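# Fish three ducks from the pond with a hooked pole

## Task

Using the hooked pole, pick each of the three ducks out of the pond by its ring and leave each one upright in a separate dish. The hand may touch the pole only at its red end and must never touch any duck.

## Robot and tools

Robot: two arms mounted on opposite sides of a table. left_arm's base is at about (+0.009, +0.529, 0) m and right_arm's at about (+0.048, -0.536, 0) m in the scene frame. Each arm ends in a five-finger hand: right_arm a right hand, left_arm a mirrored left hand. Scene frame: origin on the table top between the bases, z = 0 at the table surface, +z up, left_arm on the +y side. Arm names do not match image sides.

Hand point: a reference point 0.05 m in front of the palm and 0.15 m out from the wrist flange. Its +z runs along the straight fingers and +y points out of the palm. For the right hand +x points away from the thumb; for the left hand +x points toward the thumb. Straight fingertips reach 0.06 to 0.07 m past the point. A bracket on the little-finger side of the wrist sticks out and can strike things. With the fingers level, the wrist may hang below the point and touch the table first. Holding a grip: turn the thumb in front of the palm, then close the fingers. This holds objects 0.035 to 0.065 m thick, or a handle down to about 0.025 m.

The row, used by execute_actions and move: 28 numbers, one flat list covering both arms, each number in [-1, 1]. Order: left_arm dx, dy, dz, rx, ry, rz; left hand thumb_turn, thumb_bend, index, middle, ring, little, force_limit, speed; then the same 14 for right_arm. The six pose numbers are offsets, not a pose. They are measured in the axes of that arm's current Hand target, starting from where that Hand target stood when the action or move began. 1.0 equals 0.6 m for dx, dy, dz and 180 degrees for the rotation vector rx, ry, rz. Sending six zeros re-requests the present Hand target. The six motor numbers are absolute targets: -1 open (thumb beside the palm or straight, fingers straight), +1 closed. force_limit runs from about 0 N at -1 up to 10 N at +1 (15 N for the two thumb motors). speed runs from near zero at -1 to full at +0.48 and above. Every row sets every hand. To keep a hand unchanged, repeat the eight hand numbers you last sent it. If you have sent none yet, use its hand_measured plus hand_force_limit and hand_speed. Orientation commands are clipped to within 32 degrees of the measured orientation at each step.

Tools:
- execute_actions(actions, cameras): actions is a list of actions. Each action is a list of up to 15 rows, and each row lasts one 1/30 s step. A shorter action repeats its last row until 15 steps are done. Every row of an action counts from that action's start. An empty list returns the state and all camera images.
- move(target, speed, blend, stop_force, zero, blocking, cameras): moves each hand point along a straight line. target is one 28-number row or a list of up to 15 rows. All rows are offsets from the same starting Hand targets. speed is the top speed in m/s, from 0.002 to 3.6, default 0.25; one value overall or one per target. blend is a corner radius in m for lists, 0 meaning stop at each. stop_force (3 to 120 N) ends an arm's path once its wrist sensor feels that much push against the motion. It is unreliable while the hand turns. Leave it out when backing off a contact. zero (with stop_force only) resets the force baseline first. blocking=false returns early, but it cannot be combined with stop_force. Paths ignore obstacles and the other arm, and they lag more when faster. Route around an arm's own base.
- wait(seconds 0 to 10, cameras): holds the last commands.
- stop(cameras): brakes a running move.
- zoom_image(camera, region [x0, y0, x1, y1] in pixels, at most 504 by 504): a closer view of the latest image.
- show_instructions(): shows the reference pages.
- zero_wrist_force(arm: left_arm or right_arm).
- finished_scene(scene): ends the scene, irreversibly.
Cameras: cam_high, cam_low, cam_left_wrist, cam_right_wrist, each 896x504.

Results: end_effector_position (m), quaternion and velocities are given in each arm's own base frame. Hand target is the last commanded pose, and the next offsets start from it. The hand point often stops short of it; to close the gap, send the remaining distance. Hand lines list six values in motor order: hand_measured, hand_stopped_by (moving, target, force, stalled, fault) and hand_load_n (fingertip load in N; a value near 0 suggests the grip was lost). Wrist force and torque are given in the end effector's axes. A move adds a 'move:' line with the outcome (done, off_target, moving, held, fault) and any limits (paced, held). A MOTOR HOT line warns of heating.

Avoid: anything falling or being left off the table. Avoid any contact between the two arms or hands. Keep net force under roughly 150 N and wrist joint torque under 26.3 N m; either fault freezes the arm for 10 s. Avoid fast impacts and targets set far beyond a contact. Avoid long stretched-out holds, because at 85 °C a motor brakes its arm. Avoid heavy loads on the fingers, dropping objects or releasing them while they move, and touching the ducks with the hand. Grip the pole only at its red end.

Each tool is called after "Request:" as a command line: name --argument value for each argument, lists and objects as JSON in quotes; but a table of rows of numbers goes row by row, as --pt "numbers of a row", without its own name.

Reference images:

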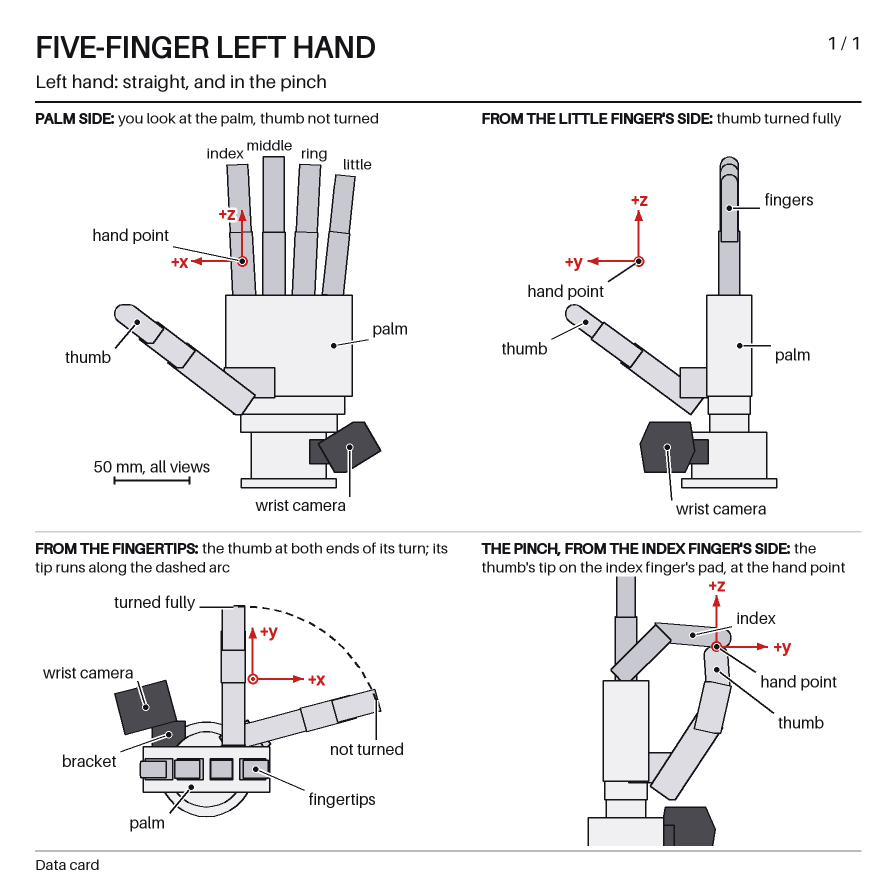

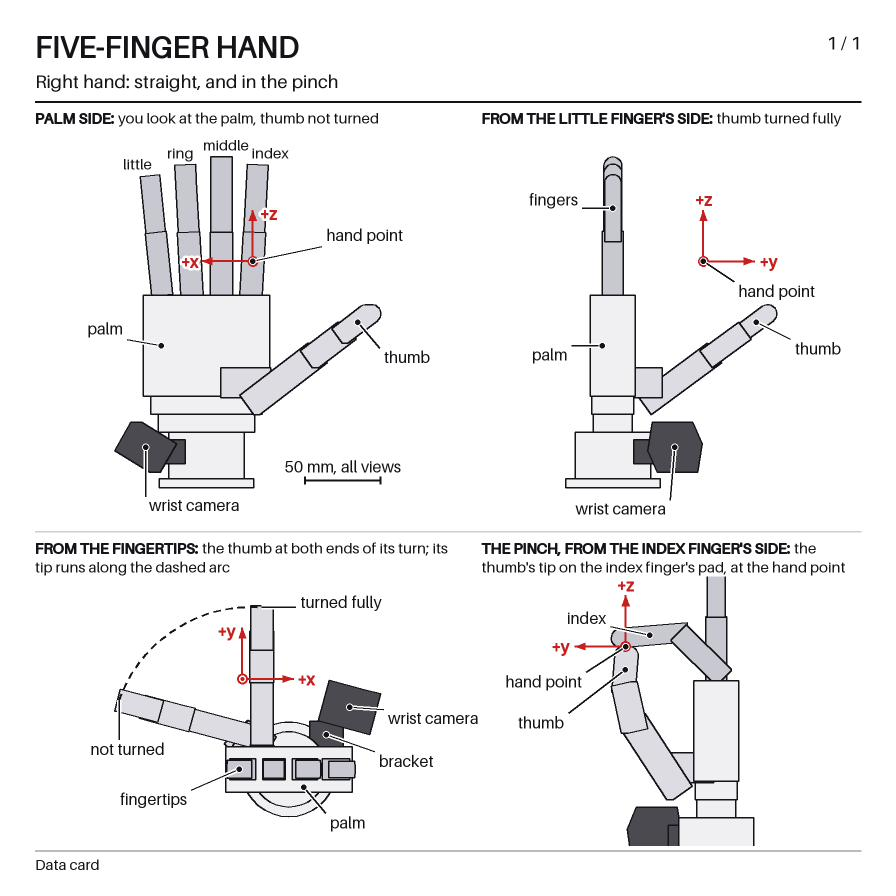

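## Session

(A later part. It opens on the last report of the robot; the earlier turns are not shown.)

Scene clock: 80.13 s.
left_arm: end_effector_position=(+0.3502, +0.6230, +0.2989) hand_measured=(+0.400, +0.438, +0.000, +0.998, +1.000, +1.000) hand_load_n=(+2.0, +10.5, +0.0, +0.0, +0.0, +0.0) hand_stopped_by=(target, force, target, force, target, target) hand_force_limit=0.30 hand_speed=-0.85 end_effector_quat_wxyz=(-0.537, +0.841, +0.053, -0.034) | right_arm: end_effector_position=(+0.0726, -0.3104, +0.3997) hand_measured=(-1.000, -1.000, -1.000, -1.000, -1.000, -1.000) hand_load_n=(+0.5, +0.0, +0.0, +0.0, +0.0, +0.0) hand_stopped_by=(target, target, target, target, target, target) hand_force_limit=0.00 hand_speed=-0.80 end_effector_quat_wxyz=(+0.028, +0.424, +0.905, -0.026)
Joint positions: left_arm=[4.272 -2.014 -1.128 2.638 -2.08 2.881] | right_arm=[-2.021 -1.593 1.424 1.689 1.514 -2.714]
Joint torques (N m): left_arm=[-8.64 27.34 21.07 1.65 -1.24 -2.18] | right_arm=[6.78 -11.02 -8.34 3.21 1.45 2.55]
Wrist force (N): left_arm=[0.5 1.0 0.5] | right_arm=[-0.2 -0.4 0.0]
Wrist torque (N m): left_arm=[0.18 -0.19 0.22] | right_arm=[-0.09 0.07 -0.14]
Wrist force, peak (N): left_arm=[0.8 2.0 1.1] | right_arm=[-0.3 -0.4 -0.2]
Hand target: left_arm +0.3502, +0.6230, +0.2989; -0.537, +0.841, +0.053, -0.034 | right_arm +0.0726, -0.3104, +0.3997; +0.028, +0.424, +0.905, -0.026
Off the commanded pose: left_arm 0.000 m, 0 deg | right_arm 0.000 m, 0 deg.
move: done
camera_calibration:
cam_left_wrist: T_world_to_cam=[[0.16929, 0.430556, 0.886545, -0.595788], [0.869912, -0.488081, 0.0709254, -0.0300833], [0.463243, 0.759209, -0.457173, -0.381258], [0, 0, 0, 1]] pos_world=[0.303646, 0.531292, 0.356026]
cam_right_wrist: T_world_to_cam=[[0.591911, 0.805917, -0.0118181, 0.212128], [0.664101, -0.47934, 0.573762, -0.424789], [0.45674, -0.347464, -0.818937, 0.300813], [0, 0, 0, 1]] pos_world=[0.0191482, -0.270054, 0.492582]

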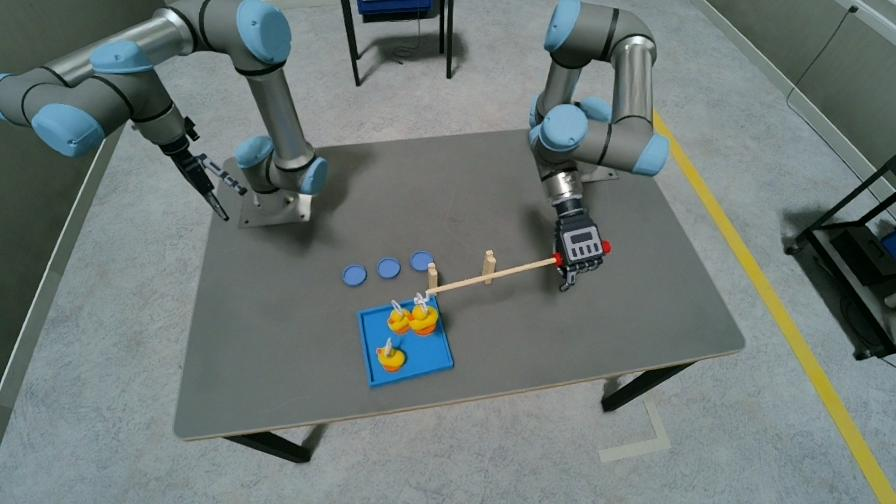

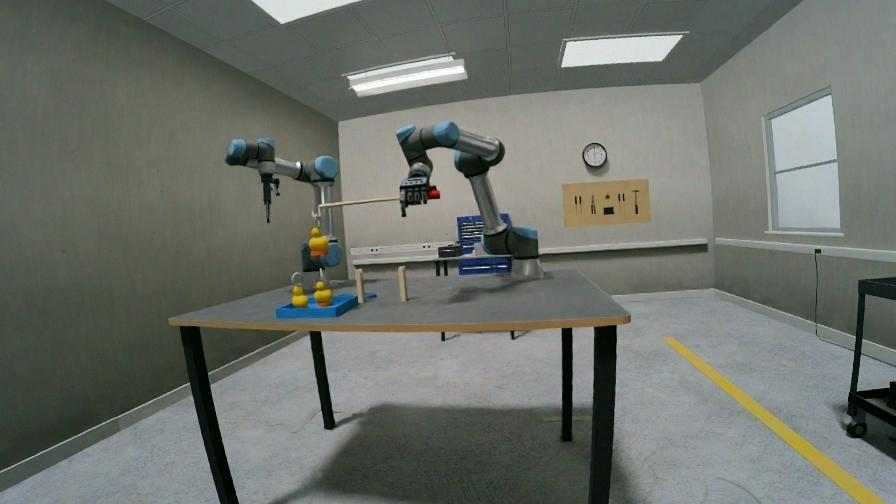

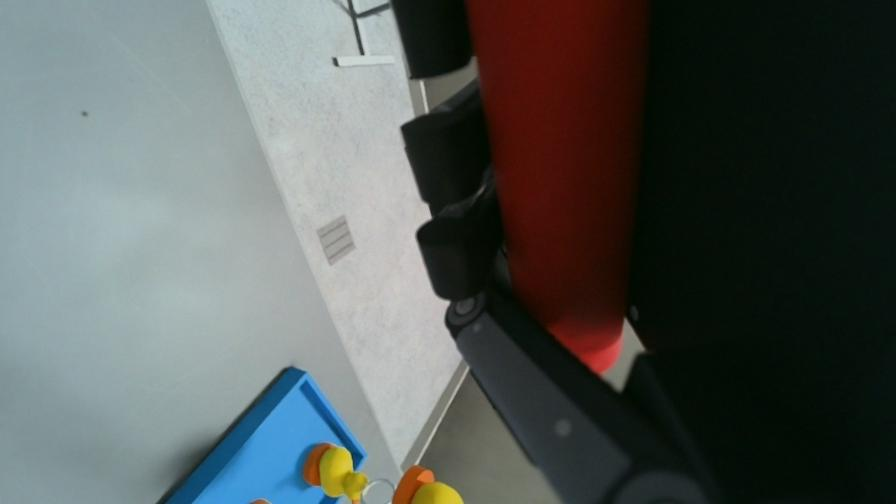

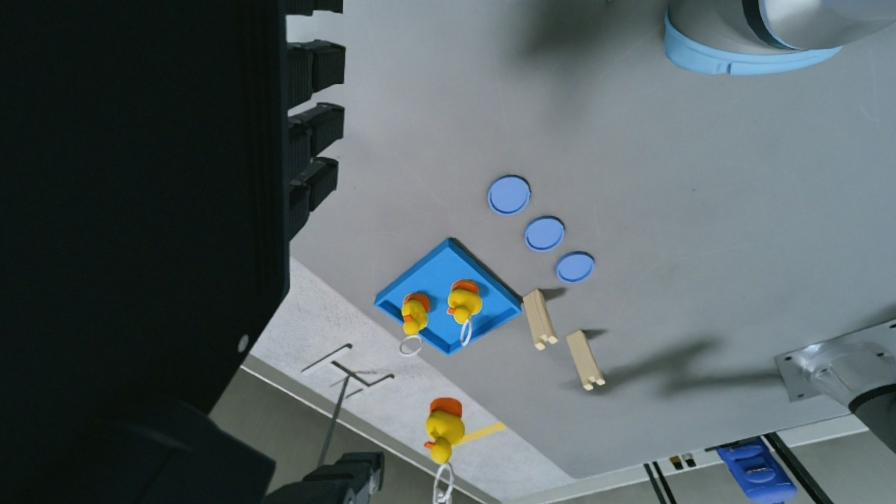

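Request:
move --target '[0.2351, 0.1967, -0.4247, 0, 0, 0, 0.4, 0.95, 0.0, 1, 1, 1, 0.3, -0.85, 0, 0, 0, 0, 0, 0, -1, -1, -1, -1, -1, -1, 0, -0.8]' --speed 0.12 --cameras '["cam_right_wrist", "cam_low", "cam_high", "cam_left_wrist"]'

Request:
zoom_image --camera "cam_low" --region '[270, 190, 380, 310]'

Request:
zoom_image --camera "cam_high" --region '[320, 210, 440, 300]'

Request:
zoom_image --camera "cam_right_wrist" --region '[440, 140, 640, 310]'

Scene clock: 85.30 s.
left_arm: end_effector_position=(+0.5254, +0.3622, +0.2991) hand_measured=(+0.400, +0.438, +0.000, +0.998, +1.000, +1.000) hand_load_n=(+2.0, +10.5, +0.0, +0.0, +0.0, +0.0) hand_stopped_by=(target, force, target, force, target, target) hand_force_limit=0.30 hand_speed=-0.85 end_effector_quat_wxyz=(-0.537, +0.841, +0.053, -0.034) | right_arm: end_effector_position=(+0.0726, -0.3104, +0.3997) hand_measured=(-1.000, -1.000, -1.000, -1.000, -1.000, -1.000) hand_load_n=(+0.0, +0.0, +0.0, +0.0, +0.0, +0.0) hand_stopped_by=(target, target, target, target, target, target) hand_force_limit=0.00 hand_speed=-0.80 end_effector_quat_wxyz=(+0.028, +0.424, +0.905, -0.026)
Joint positions: left_arm=[3.685 -2.089 -1.071 2.306 -2.549 2.382] | right_arm=[-2.021 -1.593 1.424 1.689 1.514 -2.714]
Joint torques (N m): left_arm=[-4.14 46.15 15.39 -0.03 -0.55 0.82] | right_arm=[6.76 -11.79 -8.68 3.11 1.35 2.55]
Wrist force (N): left_arm=[0.3 0.8 0.4] | right_arm=[-0.4 -0.2 -0.2]
Wrist torque (N m): left_arm=[0.18 -0.16 0.16] | right_arm=[-0.05 0.10 -0.15]
Wrist force, peak (N): left_arm=[0.9 1.5 -0.6] | right_arm=[-0.4 -0.3 -0.3]
Hand target: left_arm +0.5254, +0.3621, +0.2991; -0.537, +0.841, +0.053, -0.034 | right_arm +0.0726, -0.3104, +0.3997; +0.028, +0.424, +0.905, -0.026
Off the commanded pose: left_arm 0.000 m, 0 deg | right_arm 0.000 m, 0 deg.
move: done
camera_calibration:
cam_left_wrist: T_world_to_cam=[[0.169285, 0.430666, 0.886493, -0.513345], [0.869966, -0.487983, 0.0709367, -0.309854], [0.463143, 0.75921, -0.457273, -0.264242], [0, 0, 0, 1]] pos_world=[0.478847, 0.270492, 0.356226]
cam_right_wrist: T_world_to_cam=[[0.591911, 0.805917, -0.0118181, 0.212128], [0.664101, -0.47934, 0.573762, -0.424789], [0.45674, -0.347464, -0.818937, 0.300813], [0, 0, 0, 1]] pos_world=[0.0191482, -0.270054, 0.492582]

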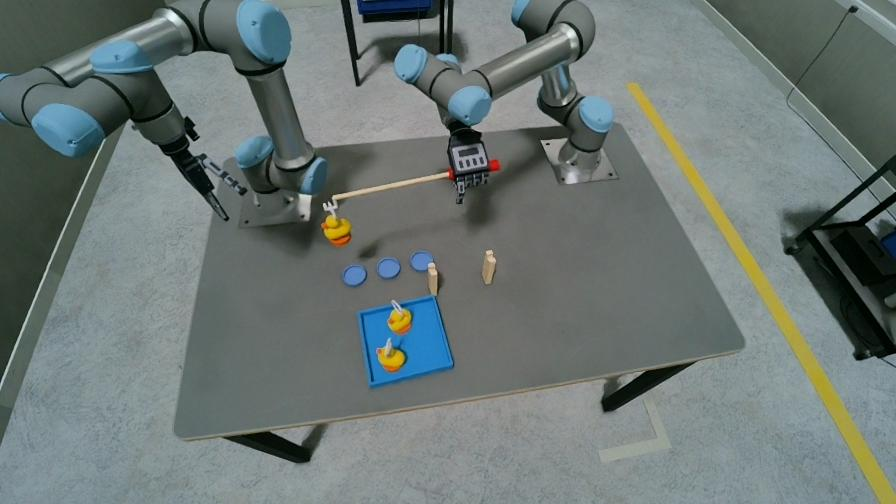

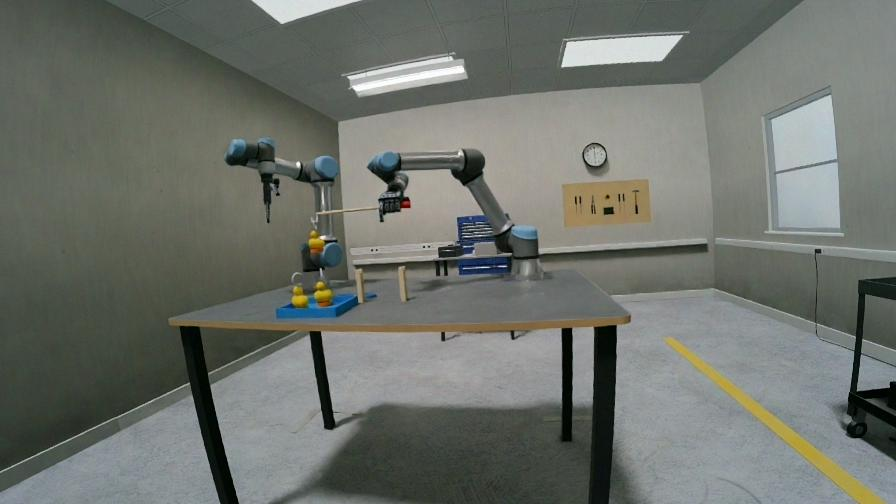

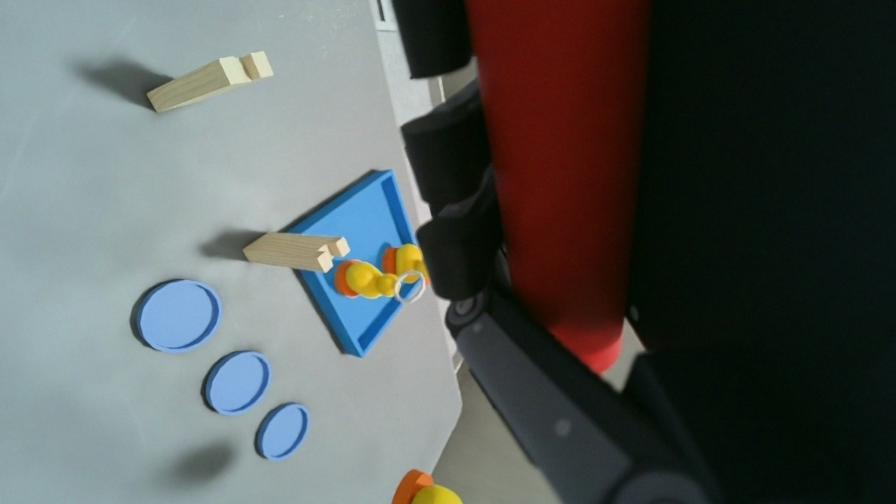

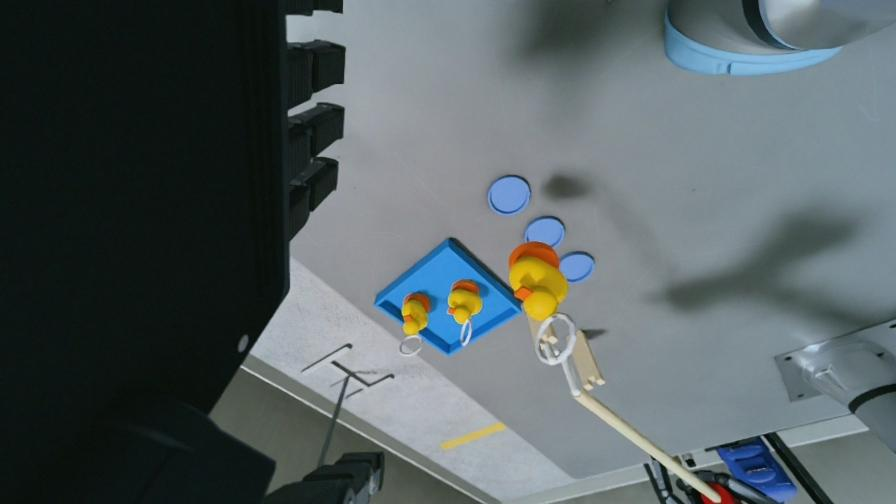

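Scaled by 4.200.

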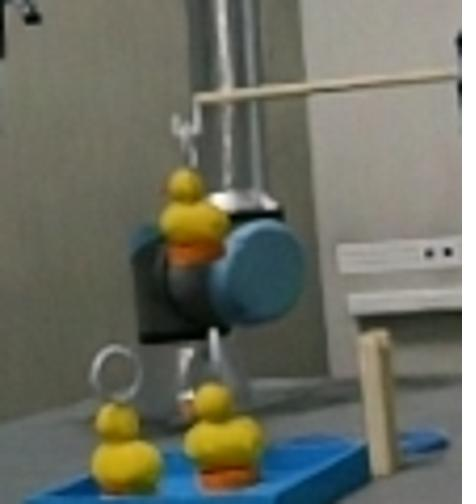

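Scaled by 4.200.

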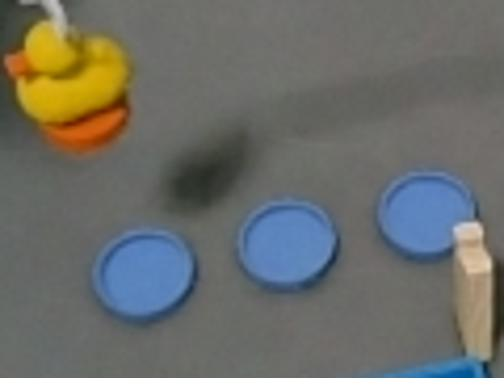

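Scaled by 2.520.

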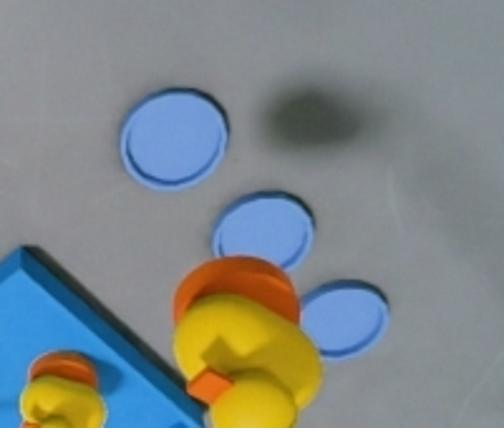

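Request:
move --target '[0.0008, 0.2239, 0.111, 0, 0, 0, 0.4, 0.95, 0.0, 1, 1, 1, 0.3, -0.85, 0, 0, 0, 0, 0, 0, -1, -1, -1, -1, -1, -1, 0, -0.8]' --speed 0.1 --cameras '["cam_right_wrist", "cam_low", "cam_high", "cam_left_wrist"]'

Request:
zoom_image --camera "cam_low" --region '[290, 220, 390, 320]'

Request:
zoom_image --camera "cam_high" --region '[320, 220, 400, 300]'

Request:
zoom_image --camera "cam_right_wrist" --region '[470, 160, 590, 300]'

Scene clock: 88.83 s.
left_arm: end_effector_position=(+0.5252, +0.3659, +0.1492) hand_measured=(+0.400, +0.438, +0.000, +0.998, +1.000, +1.000) hand_load_n=(+2.0, +10.5, +0.0, +0.5, +0.0, +0.0) hand_stopped_by=(target, force, target, force, target, target) hand_force_limit=0.30 hand_speed=-0.85 end_effector_quat_wxyz=(-0.537, +0.841, +0.053, -0.034) | right_arm: end_effector_position=(+0.0726, -0.3104, +0.3997) hand_measured=(-1.000, -1.000, -1.000, -1.000, -1.000, -1.000) hand_load_n=(+0.0, +0.0, +0.0, -0.5, +0.0, +0.0) hand_stopped_by=(target, target, target, target, target, target) hand_force_limit=0.00 hand_speed=-0.80 end_effector_quat_wxyz=(+0.028, +0.424, +0.905, -0.026)
Joint positions: left_arm=[3.691 -2.161 -1.346 2.66 -2.544 2.39] | right_arm=[-2.021 -1.593 1.424 1.689 1.514 -2.714]
Joint torques (N m): left_arm=[6.11 46.9 19.96 -1.89 0.23 1.52] | right_arm=[6.41 -11.1 -8.04 3.03 1.35 2.5]
Wrist force (N): left_arm=[0.4 0.8 0.6] | right_arm=[-0.2 -0.3 0.0]
Wrist torque (N m): left_arm=[0.16 -0.21 0.17] | right_arm=[-0.07 0.07 -0.14]
Wrist force, peak (N): left_arm=[0.4 2.4 1.0] | right_arm=[-0.4 -0.4 -0.2]
Hand target: left_arm +0.5252, +0.3659, +0.1492; -0.537, +0.841, +0.053, -0.034 | right_arm +0.0726, -0.3104, +0.3997; +0.028, +0.424, +0.905, -0.026
Off the commanded pose: left_arm 0.000 m, 0 deg | right_arm 0.000 m, 0 deg.
move: done
camera_calibration:
cam_left_wrist: T_world_to_cam=[[0.169363, 0.430623, 0.886499, -0.382046], [0.869951, -0.488021, 0.0708587, -0.297207], [0.463144, 0.759209, -0.457274, -0.335504], [0, 0, 0, 1]] pos_world=[0.478647, 0.274192, 0.206326]
cam_right_wrist: T_world_to_cam=[[0.591911, 0.805917, -0.0118181, 0.212128], [0.664101, -0.47934, 0.573762, -0.424789], [0.45674, -0.347464, -0.818937, 0.300813], [0, 0, 0, 1]] pos_world=[0.0191482, -0.270054, 0.492582]

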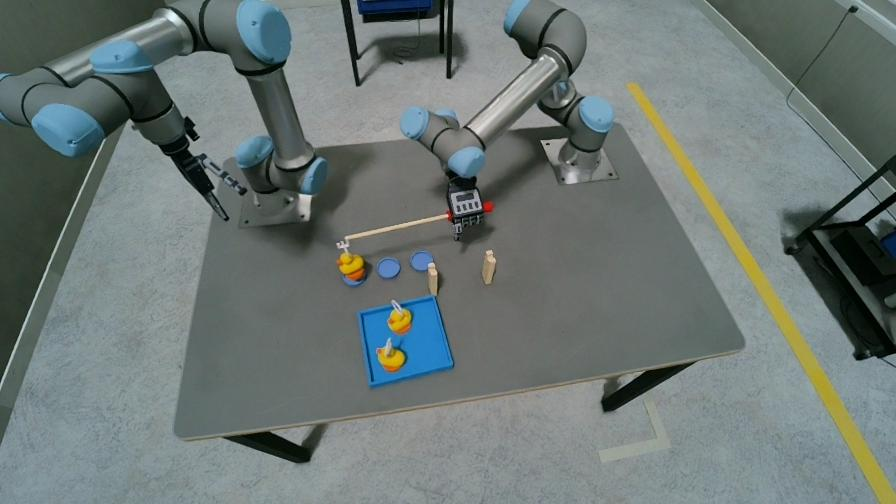

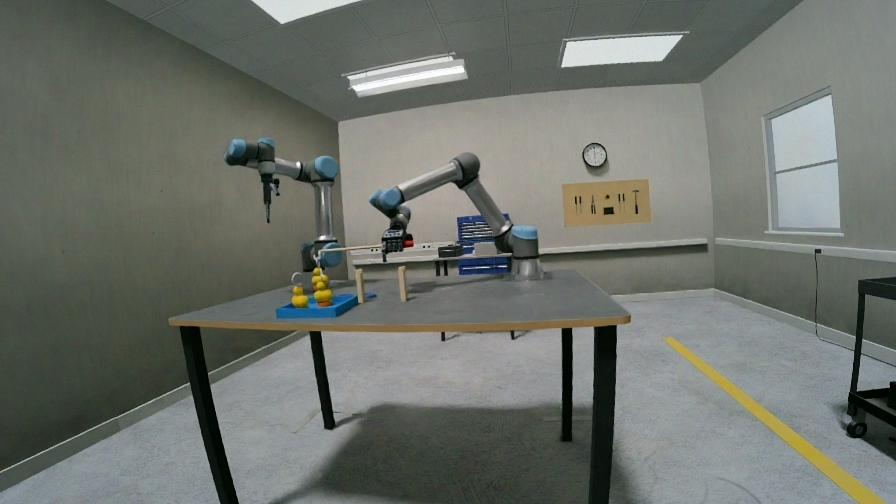

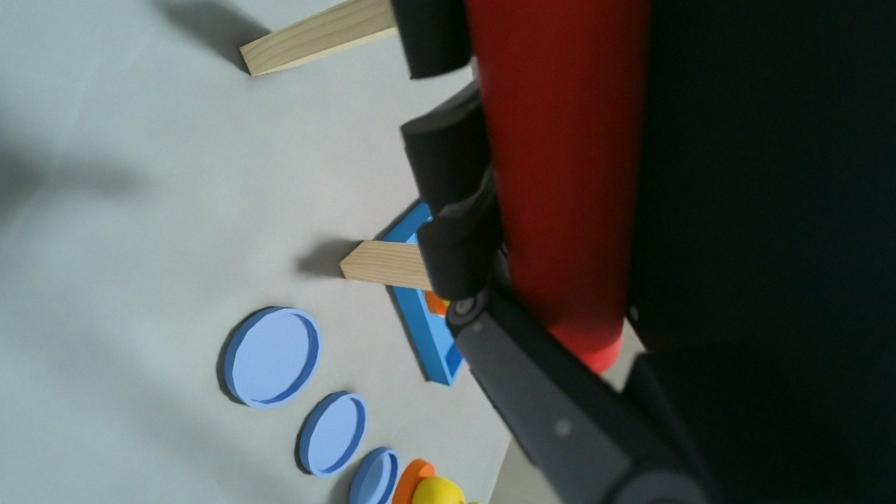

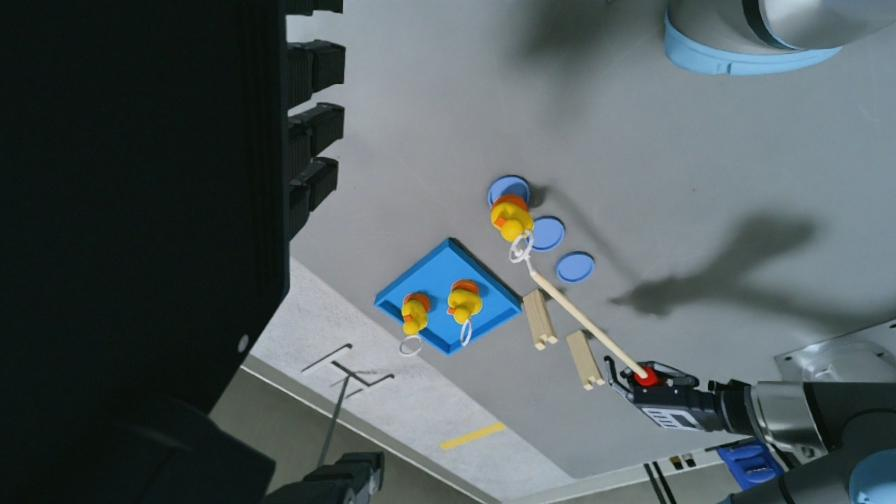

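Scaled by 5.040.

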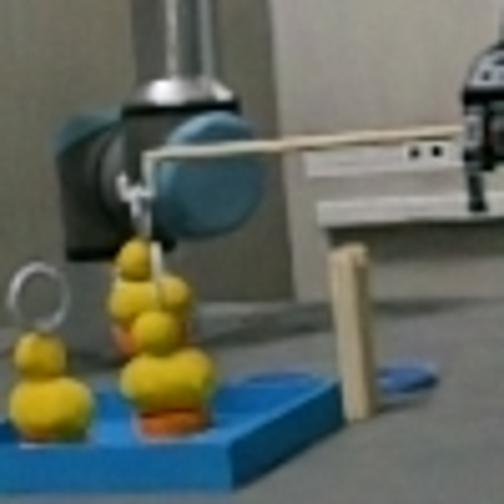

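Scaled by 6.300.

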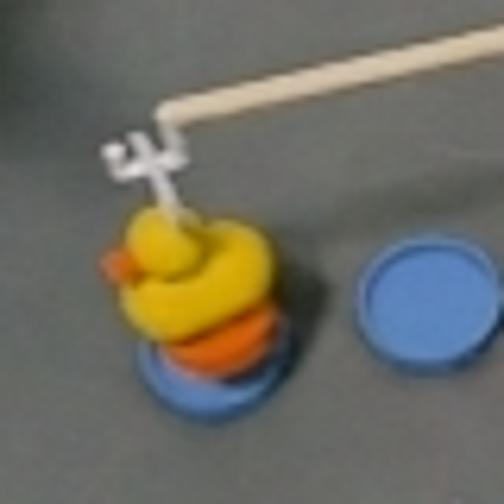

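Scaled by 3.600.

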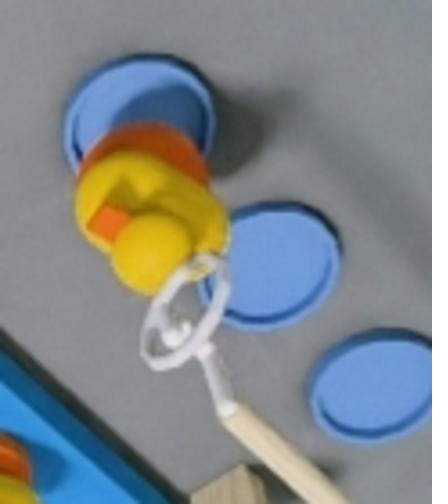

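Request:
move --pt "0.0082 0.0061 -0.0132 0 0 0 0.4 0.95 0.0 1 1 1 0.3 -0.85 0 0 0 0 0 0 -1 -1 -1 -1 -1 -1 0 -0.8" --pt "0.0082 0.0469 0.0058 0 0 0 0.4 0.95 0.0 1 1 1 0.3 -0.85 0 0 0 0 0 0 -1 -1 -1 -1 -1 -1 0 -0.8" --speed 0.05 --blend 0.002 --cameras '["cam_right_wrist", "cam_low", "cam_high"]'

Request:
zoom_image --camera "cam_high" --region '[320, 220, 400, 300]'

Request:
zoom_image --camera "cam_right_wrist" --region '[470, 160, 590, 300]'

Request:
zoom_image --camera "cam_low" --region '[290, 240, 390, 320]'

Scene clock: 91.37 s.
left_arm: end_effector_position=(+0.5312, +0.3579, +0.1221) hand_measured=(+0.400, +0.438, +0.000, +0.998, +1.000, +1.000) hand_load_n=(+2.0, +10.5, +0.0, +0.0, +0.0, +0.0) hand_stopped_by=(target, force, target, force, target, target) hand_force_limit=0.30 hand_speed=-0.85 end_effector_quat_wxyz=(-0.537, +0.841, +0.053, -0.034) end_effector_velocity=(-0.001, +0.000, +0.002) end_effector_angular_velocity=(-0.001, +0.002, +0.000) | right_arm: end_effector_position=(+0.0726, -0.3104, +0.3997) hand_measured=(-1.000, -1.000, -1.000, -1.000, -1.000, -1.000) hand_load_n=(+0.0, +0.0, +0.0, +0.0, +0.0, +0.0) hand_stopped_by=(target, target, target, target, target, target) hand_force_limit=0.00 hand_speed=-0.80 end_effector_quat_wxyz=(+0.028, +0.424, +0.905, -0.026)
Joint positions: left_arm=[3.672 -2.199 -1.363 2.693 -2.557 2.365] | right_arm=[-2.021 -1.593 1.424 1.689 1.514 -2.714]
Joint velocities: left_arm=[0 0.002 0.002 -0.006 0 0.001] | right_arm=[within noise]
Joint torques (N m): left_arm=[10.71 49.54 23.94 -3.19 0.62 2.67] | right_arm=[6.49 -11.35 -8.98 3.04 1.44 2.51]
Wrist force (N): left_arm=[0.3 0.9 0.2] | right_arm=[-0.1 -0.1 0.0]
Wrist torque (N m): left_arm=[0.21 -0.22 0.16] | right_arm=[-0.04 0.05 -0.12]
Wrist force, peak (N): left_arm=[0.4 1.8 0.5] | right_arm=[-0.3 -0.3 -0.1]
Hand target: left_arm +0.5312, +0.3579, +0.1222; -0.537, +0.841, +0.053, -0.034 | right_arm +0.0726, -0.3104, +0.3997; +0.028, +0.424, +0.905, -0.026
Off the commanded pose: left_arm 0.000 m, 0 deg | right_arm 0.000 m, 0 deg.
move: done
camera_calibration:
cam_right_wrist: T_world_to_cam=[[0.591911, 0.805917, -0.0118181, 0.212128], [0.664101, -0.47934, 0.573762, -0.424789], [0.45674, -0.347464, -0.818937, 0.300813], [0, 0, 0, 1]] pos_world=[0.0191482, -0.270054, 0.492582]
Images, in order (width x height): cam_high 896x504, cam_low 896x504, cam_right_wrist 896x504.

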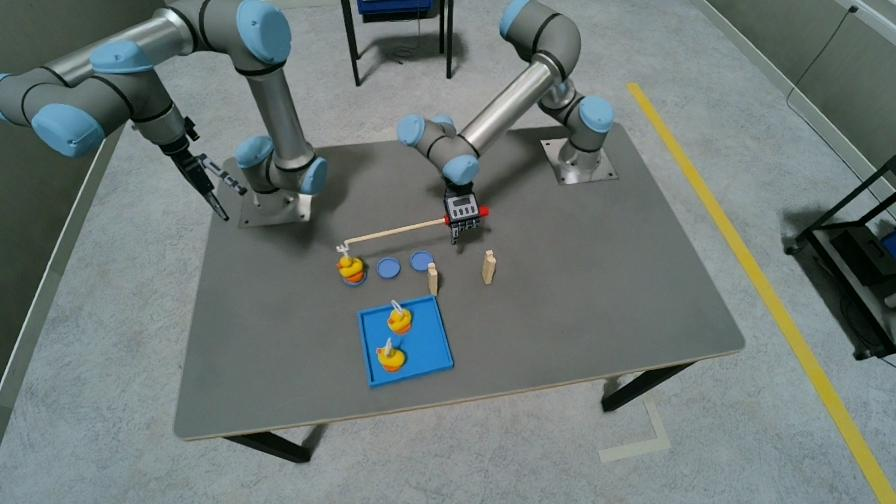

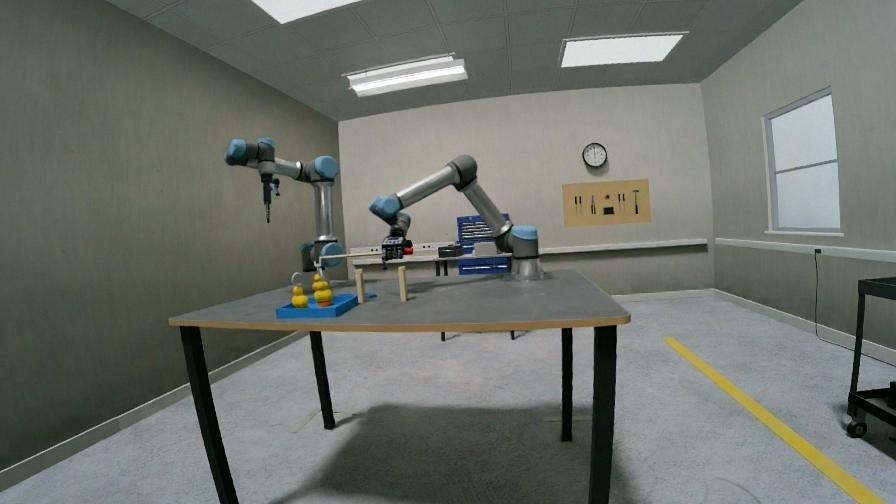

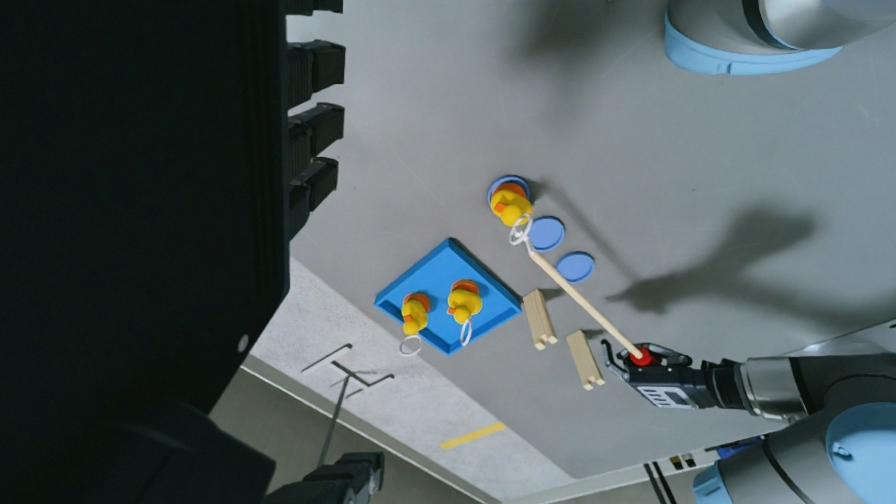

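Scaled by 6.300.

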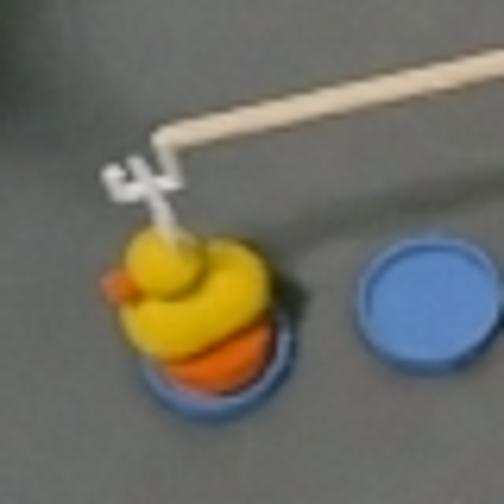

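Scaled by 3.600.

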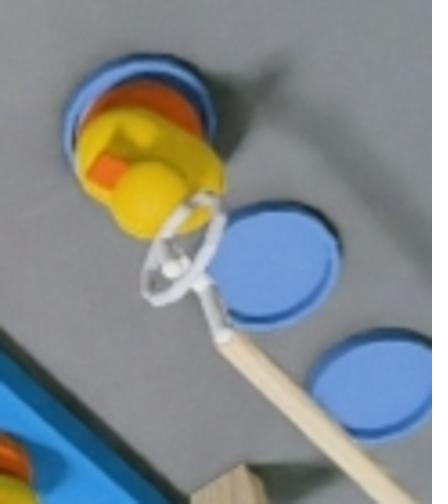

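Scaled by 5.040.

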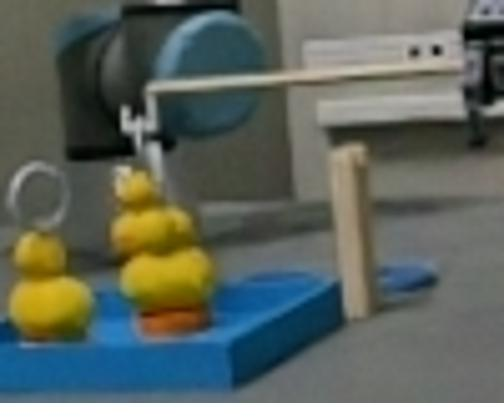

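Request:
move --target '[0.0033, 0.0425, 0.0193, 0, 0, 0, 0.4, 0.95, 0.0, 1, 1, 1, 0.3, -0.85, 0, 0, 0, 0, 0, 0, -1, -1, -1, -1, -1, -1, 0, -0.8]' --speed 0.03 --cameras '["cam_right_wrist", "cam_low", "cam_high"]'

Request:
zoom_image --camera "cam_high" --region '[320, 220, 400, 300]'

Request:
zoom_image --camera "cam_right_wrist" --region '[470, 160, 590, 280]'

Request:
zoom_image --camera "cam_low" --region '[290, 240, 390, 320]'

Scene clock: 93.10 s.
left_arm: end_effector_position=(+0.5332, +0.3579, +0.0940) hand_measured=(+0.400, +0.438, +0.000, +0.998, +1.000, +1.000) hand_load_n=(+2.5, +10.0, +0.0, +0.0, +0.5, +0.0) hand_stopped_by=(target, force, target, force, target, target) hand_force_limit=0.30 hand_speed=-0.85 end_effector_quat_wxyz=(-0.537, +0.841, +0.053, -0.034) end_effector_velocity=(+0.000, -0.001, +0.002) end_effector_angular_velocity=(-0.001, +0.002, +0.000) | right_arm: end_effector_position=(+0.0726, -0.3104, +0.3997) hand_measured=(-1.000, -1.000, -1.000, -1.000, -1.000, -1.000) hand_load_n=(+0.0, +0.0, +0.0, +0.0, +0.0, +0.0) hand_stopped_by=(target, target, target, target, target, target) hand_force_limit=0.00 hand_speed=-0.80 end_effector_quat_wxyz=(+0.028, +0.424, +0.905, -0.026)
Joint positions: left_arm=[3.67 -2.233 -1.384 2.746 -2.558 2.362] | right_arm=[-2.021 -1.593 1.424 1.689 1.514 -2.714]
Joint velocities: left_arm=[0 0.003 0.001 -0.006 0 0] | right_arm=[within noise]
Joint torques (N m): left_arm=[-7.99 49.46 20.49 -3.51 -2.21 -1.63] | right_arm=[6.25 -11.44 -8.76 3.04 1.33 2.49]
Wrist force (N): left_arm=[0.6 0.2 0.1] | right_arm=[-0.4 0.0 0.0]
Wrist torque (N m): left_arm=[0.17 -0.16 0.23] | right_arm=[-0.03 0.10 -0.14]
Wrist force, peak (N): left_arm=[0.6 1.1 0.3] | right_arm=[-0.4 -0.4 -0.3]
Hand target: left_arm +0.5331, +0.3579, +0.0942; -0.537, +0.841, +0.053, -0.034 | right_arm +0.0726, -0.3104, +0.3997; +0.028, +0.424, +0.905, -0.026
Off the commanded pose: left_arm 0.000 m, 0 deg | right_arm 0.000 m, 0 deg.
move: done
camera_calibration:
cam_right_wrist: T_world_to_cam=[[0.591911, 0.805917, -0.0118181, 0.212128], [0.664101, -0.47934, 0.573762, -0.424789], [0.45674, -0.347464, -0.818937, 0.300813], [0, 0, 0, 1]] pos_world=[0.0191482, -0.270054, 0.492582]
Images, in order (width x height): cam_high 896x504, cam_low 896x504, cam_right_wrist 896x504.

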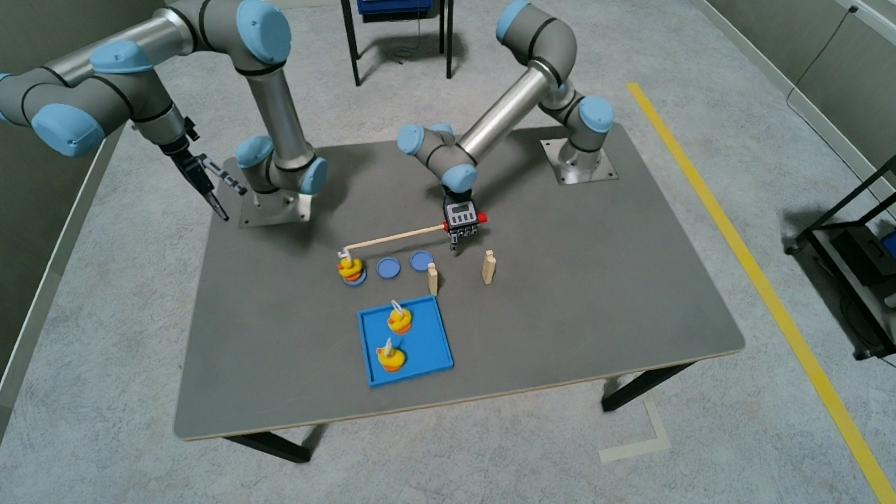

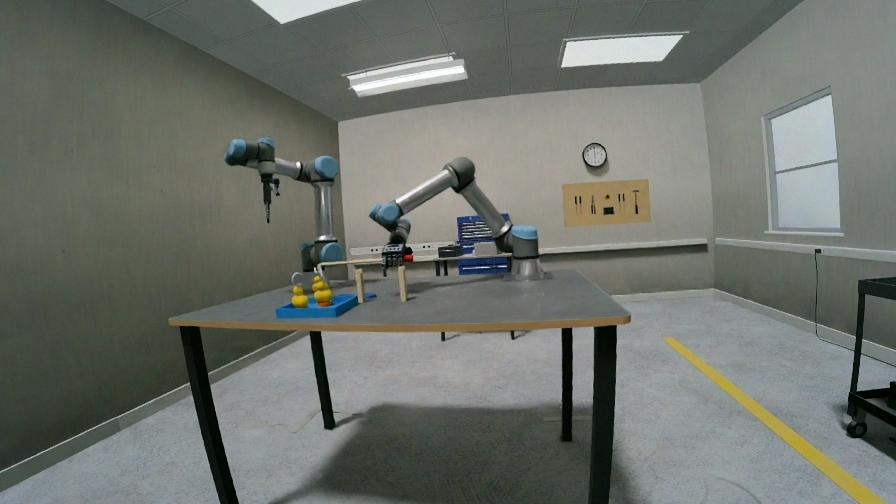

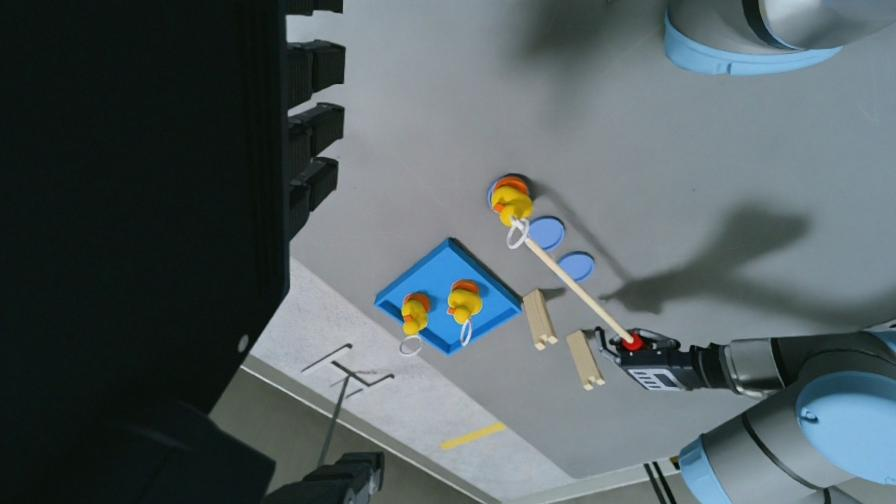

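Scaled by 6.300.

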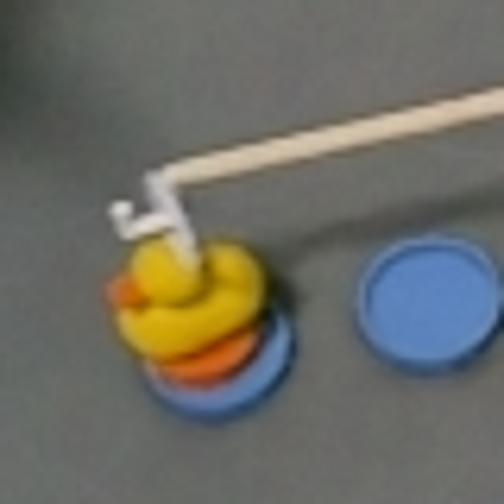

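Scaled by 4.200.

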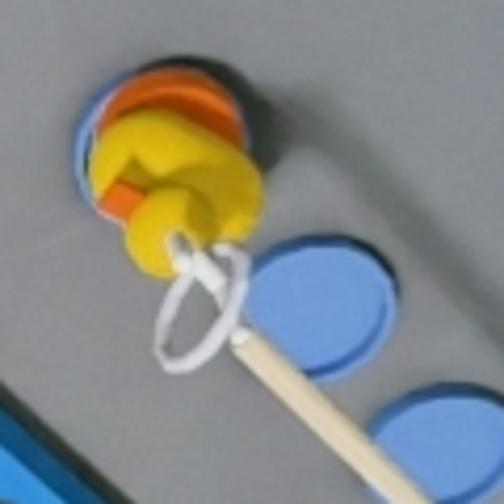

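Scaled by 5.040.

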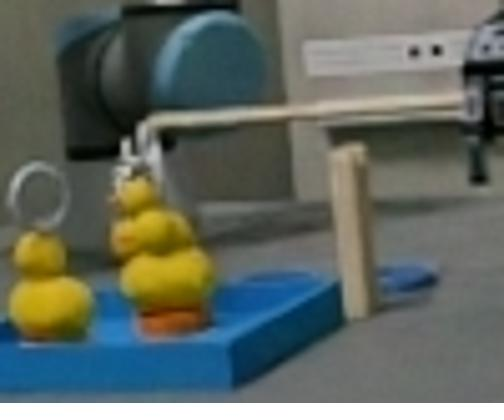

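Request:
zoom_image --camera "cam_right_wrist" --region '[480, 165, 550, 235]'

Request:
zoom_image --camera "cam_high" --region '[330, 240, 375, 295]'

Request:
zoom_image --camera "cam_low" --region '[295, 255, 345, 305]'

Scaled by 7.200.

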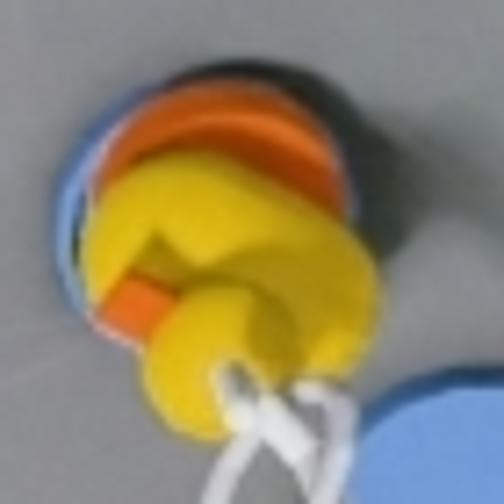

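Scaled by 9.164.

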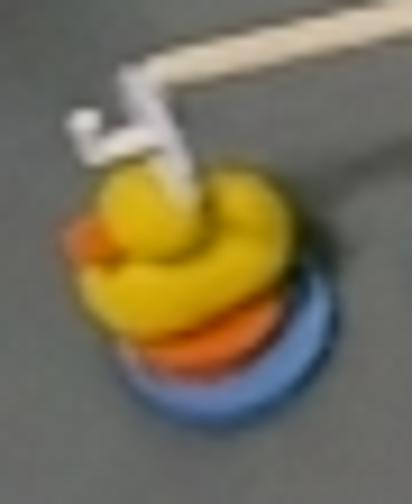

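Scaled by 10.080.

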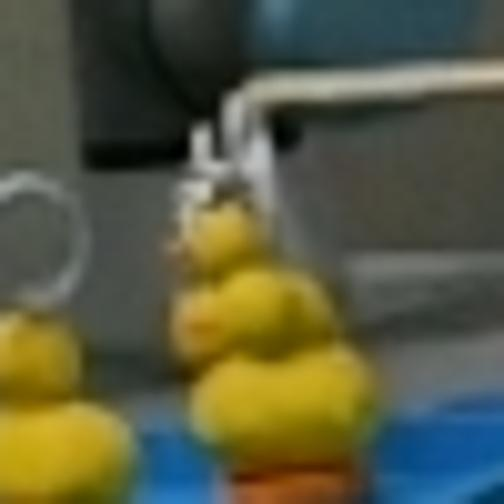

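Request:
zoom_image --camera "cam_right_wrist" --region '[500, 205, 545, 255]'

Request:
zoom_image --camera "cam_high" --region '[332, 242, 360, 272]'

Scaled by 10.080.

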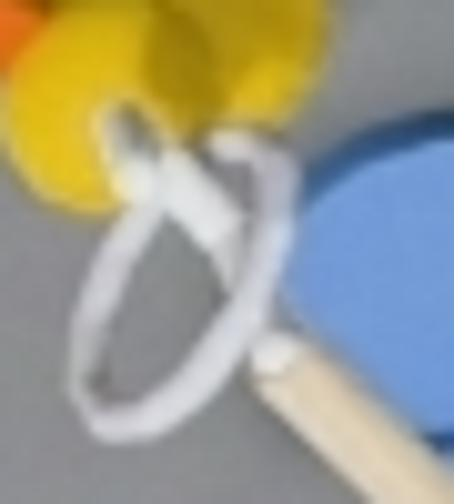

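Scaled by 16.800.

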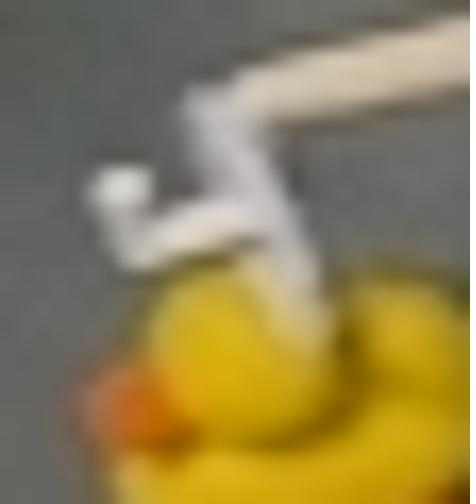

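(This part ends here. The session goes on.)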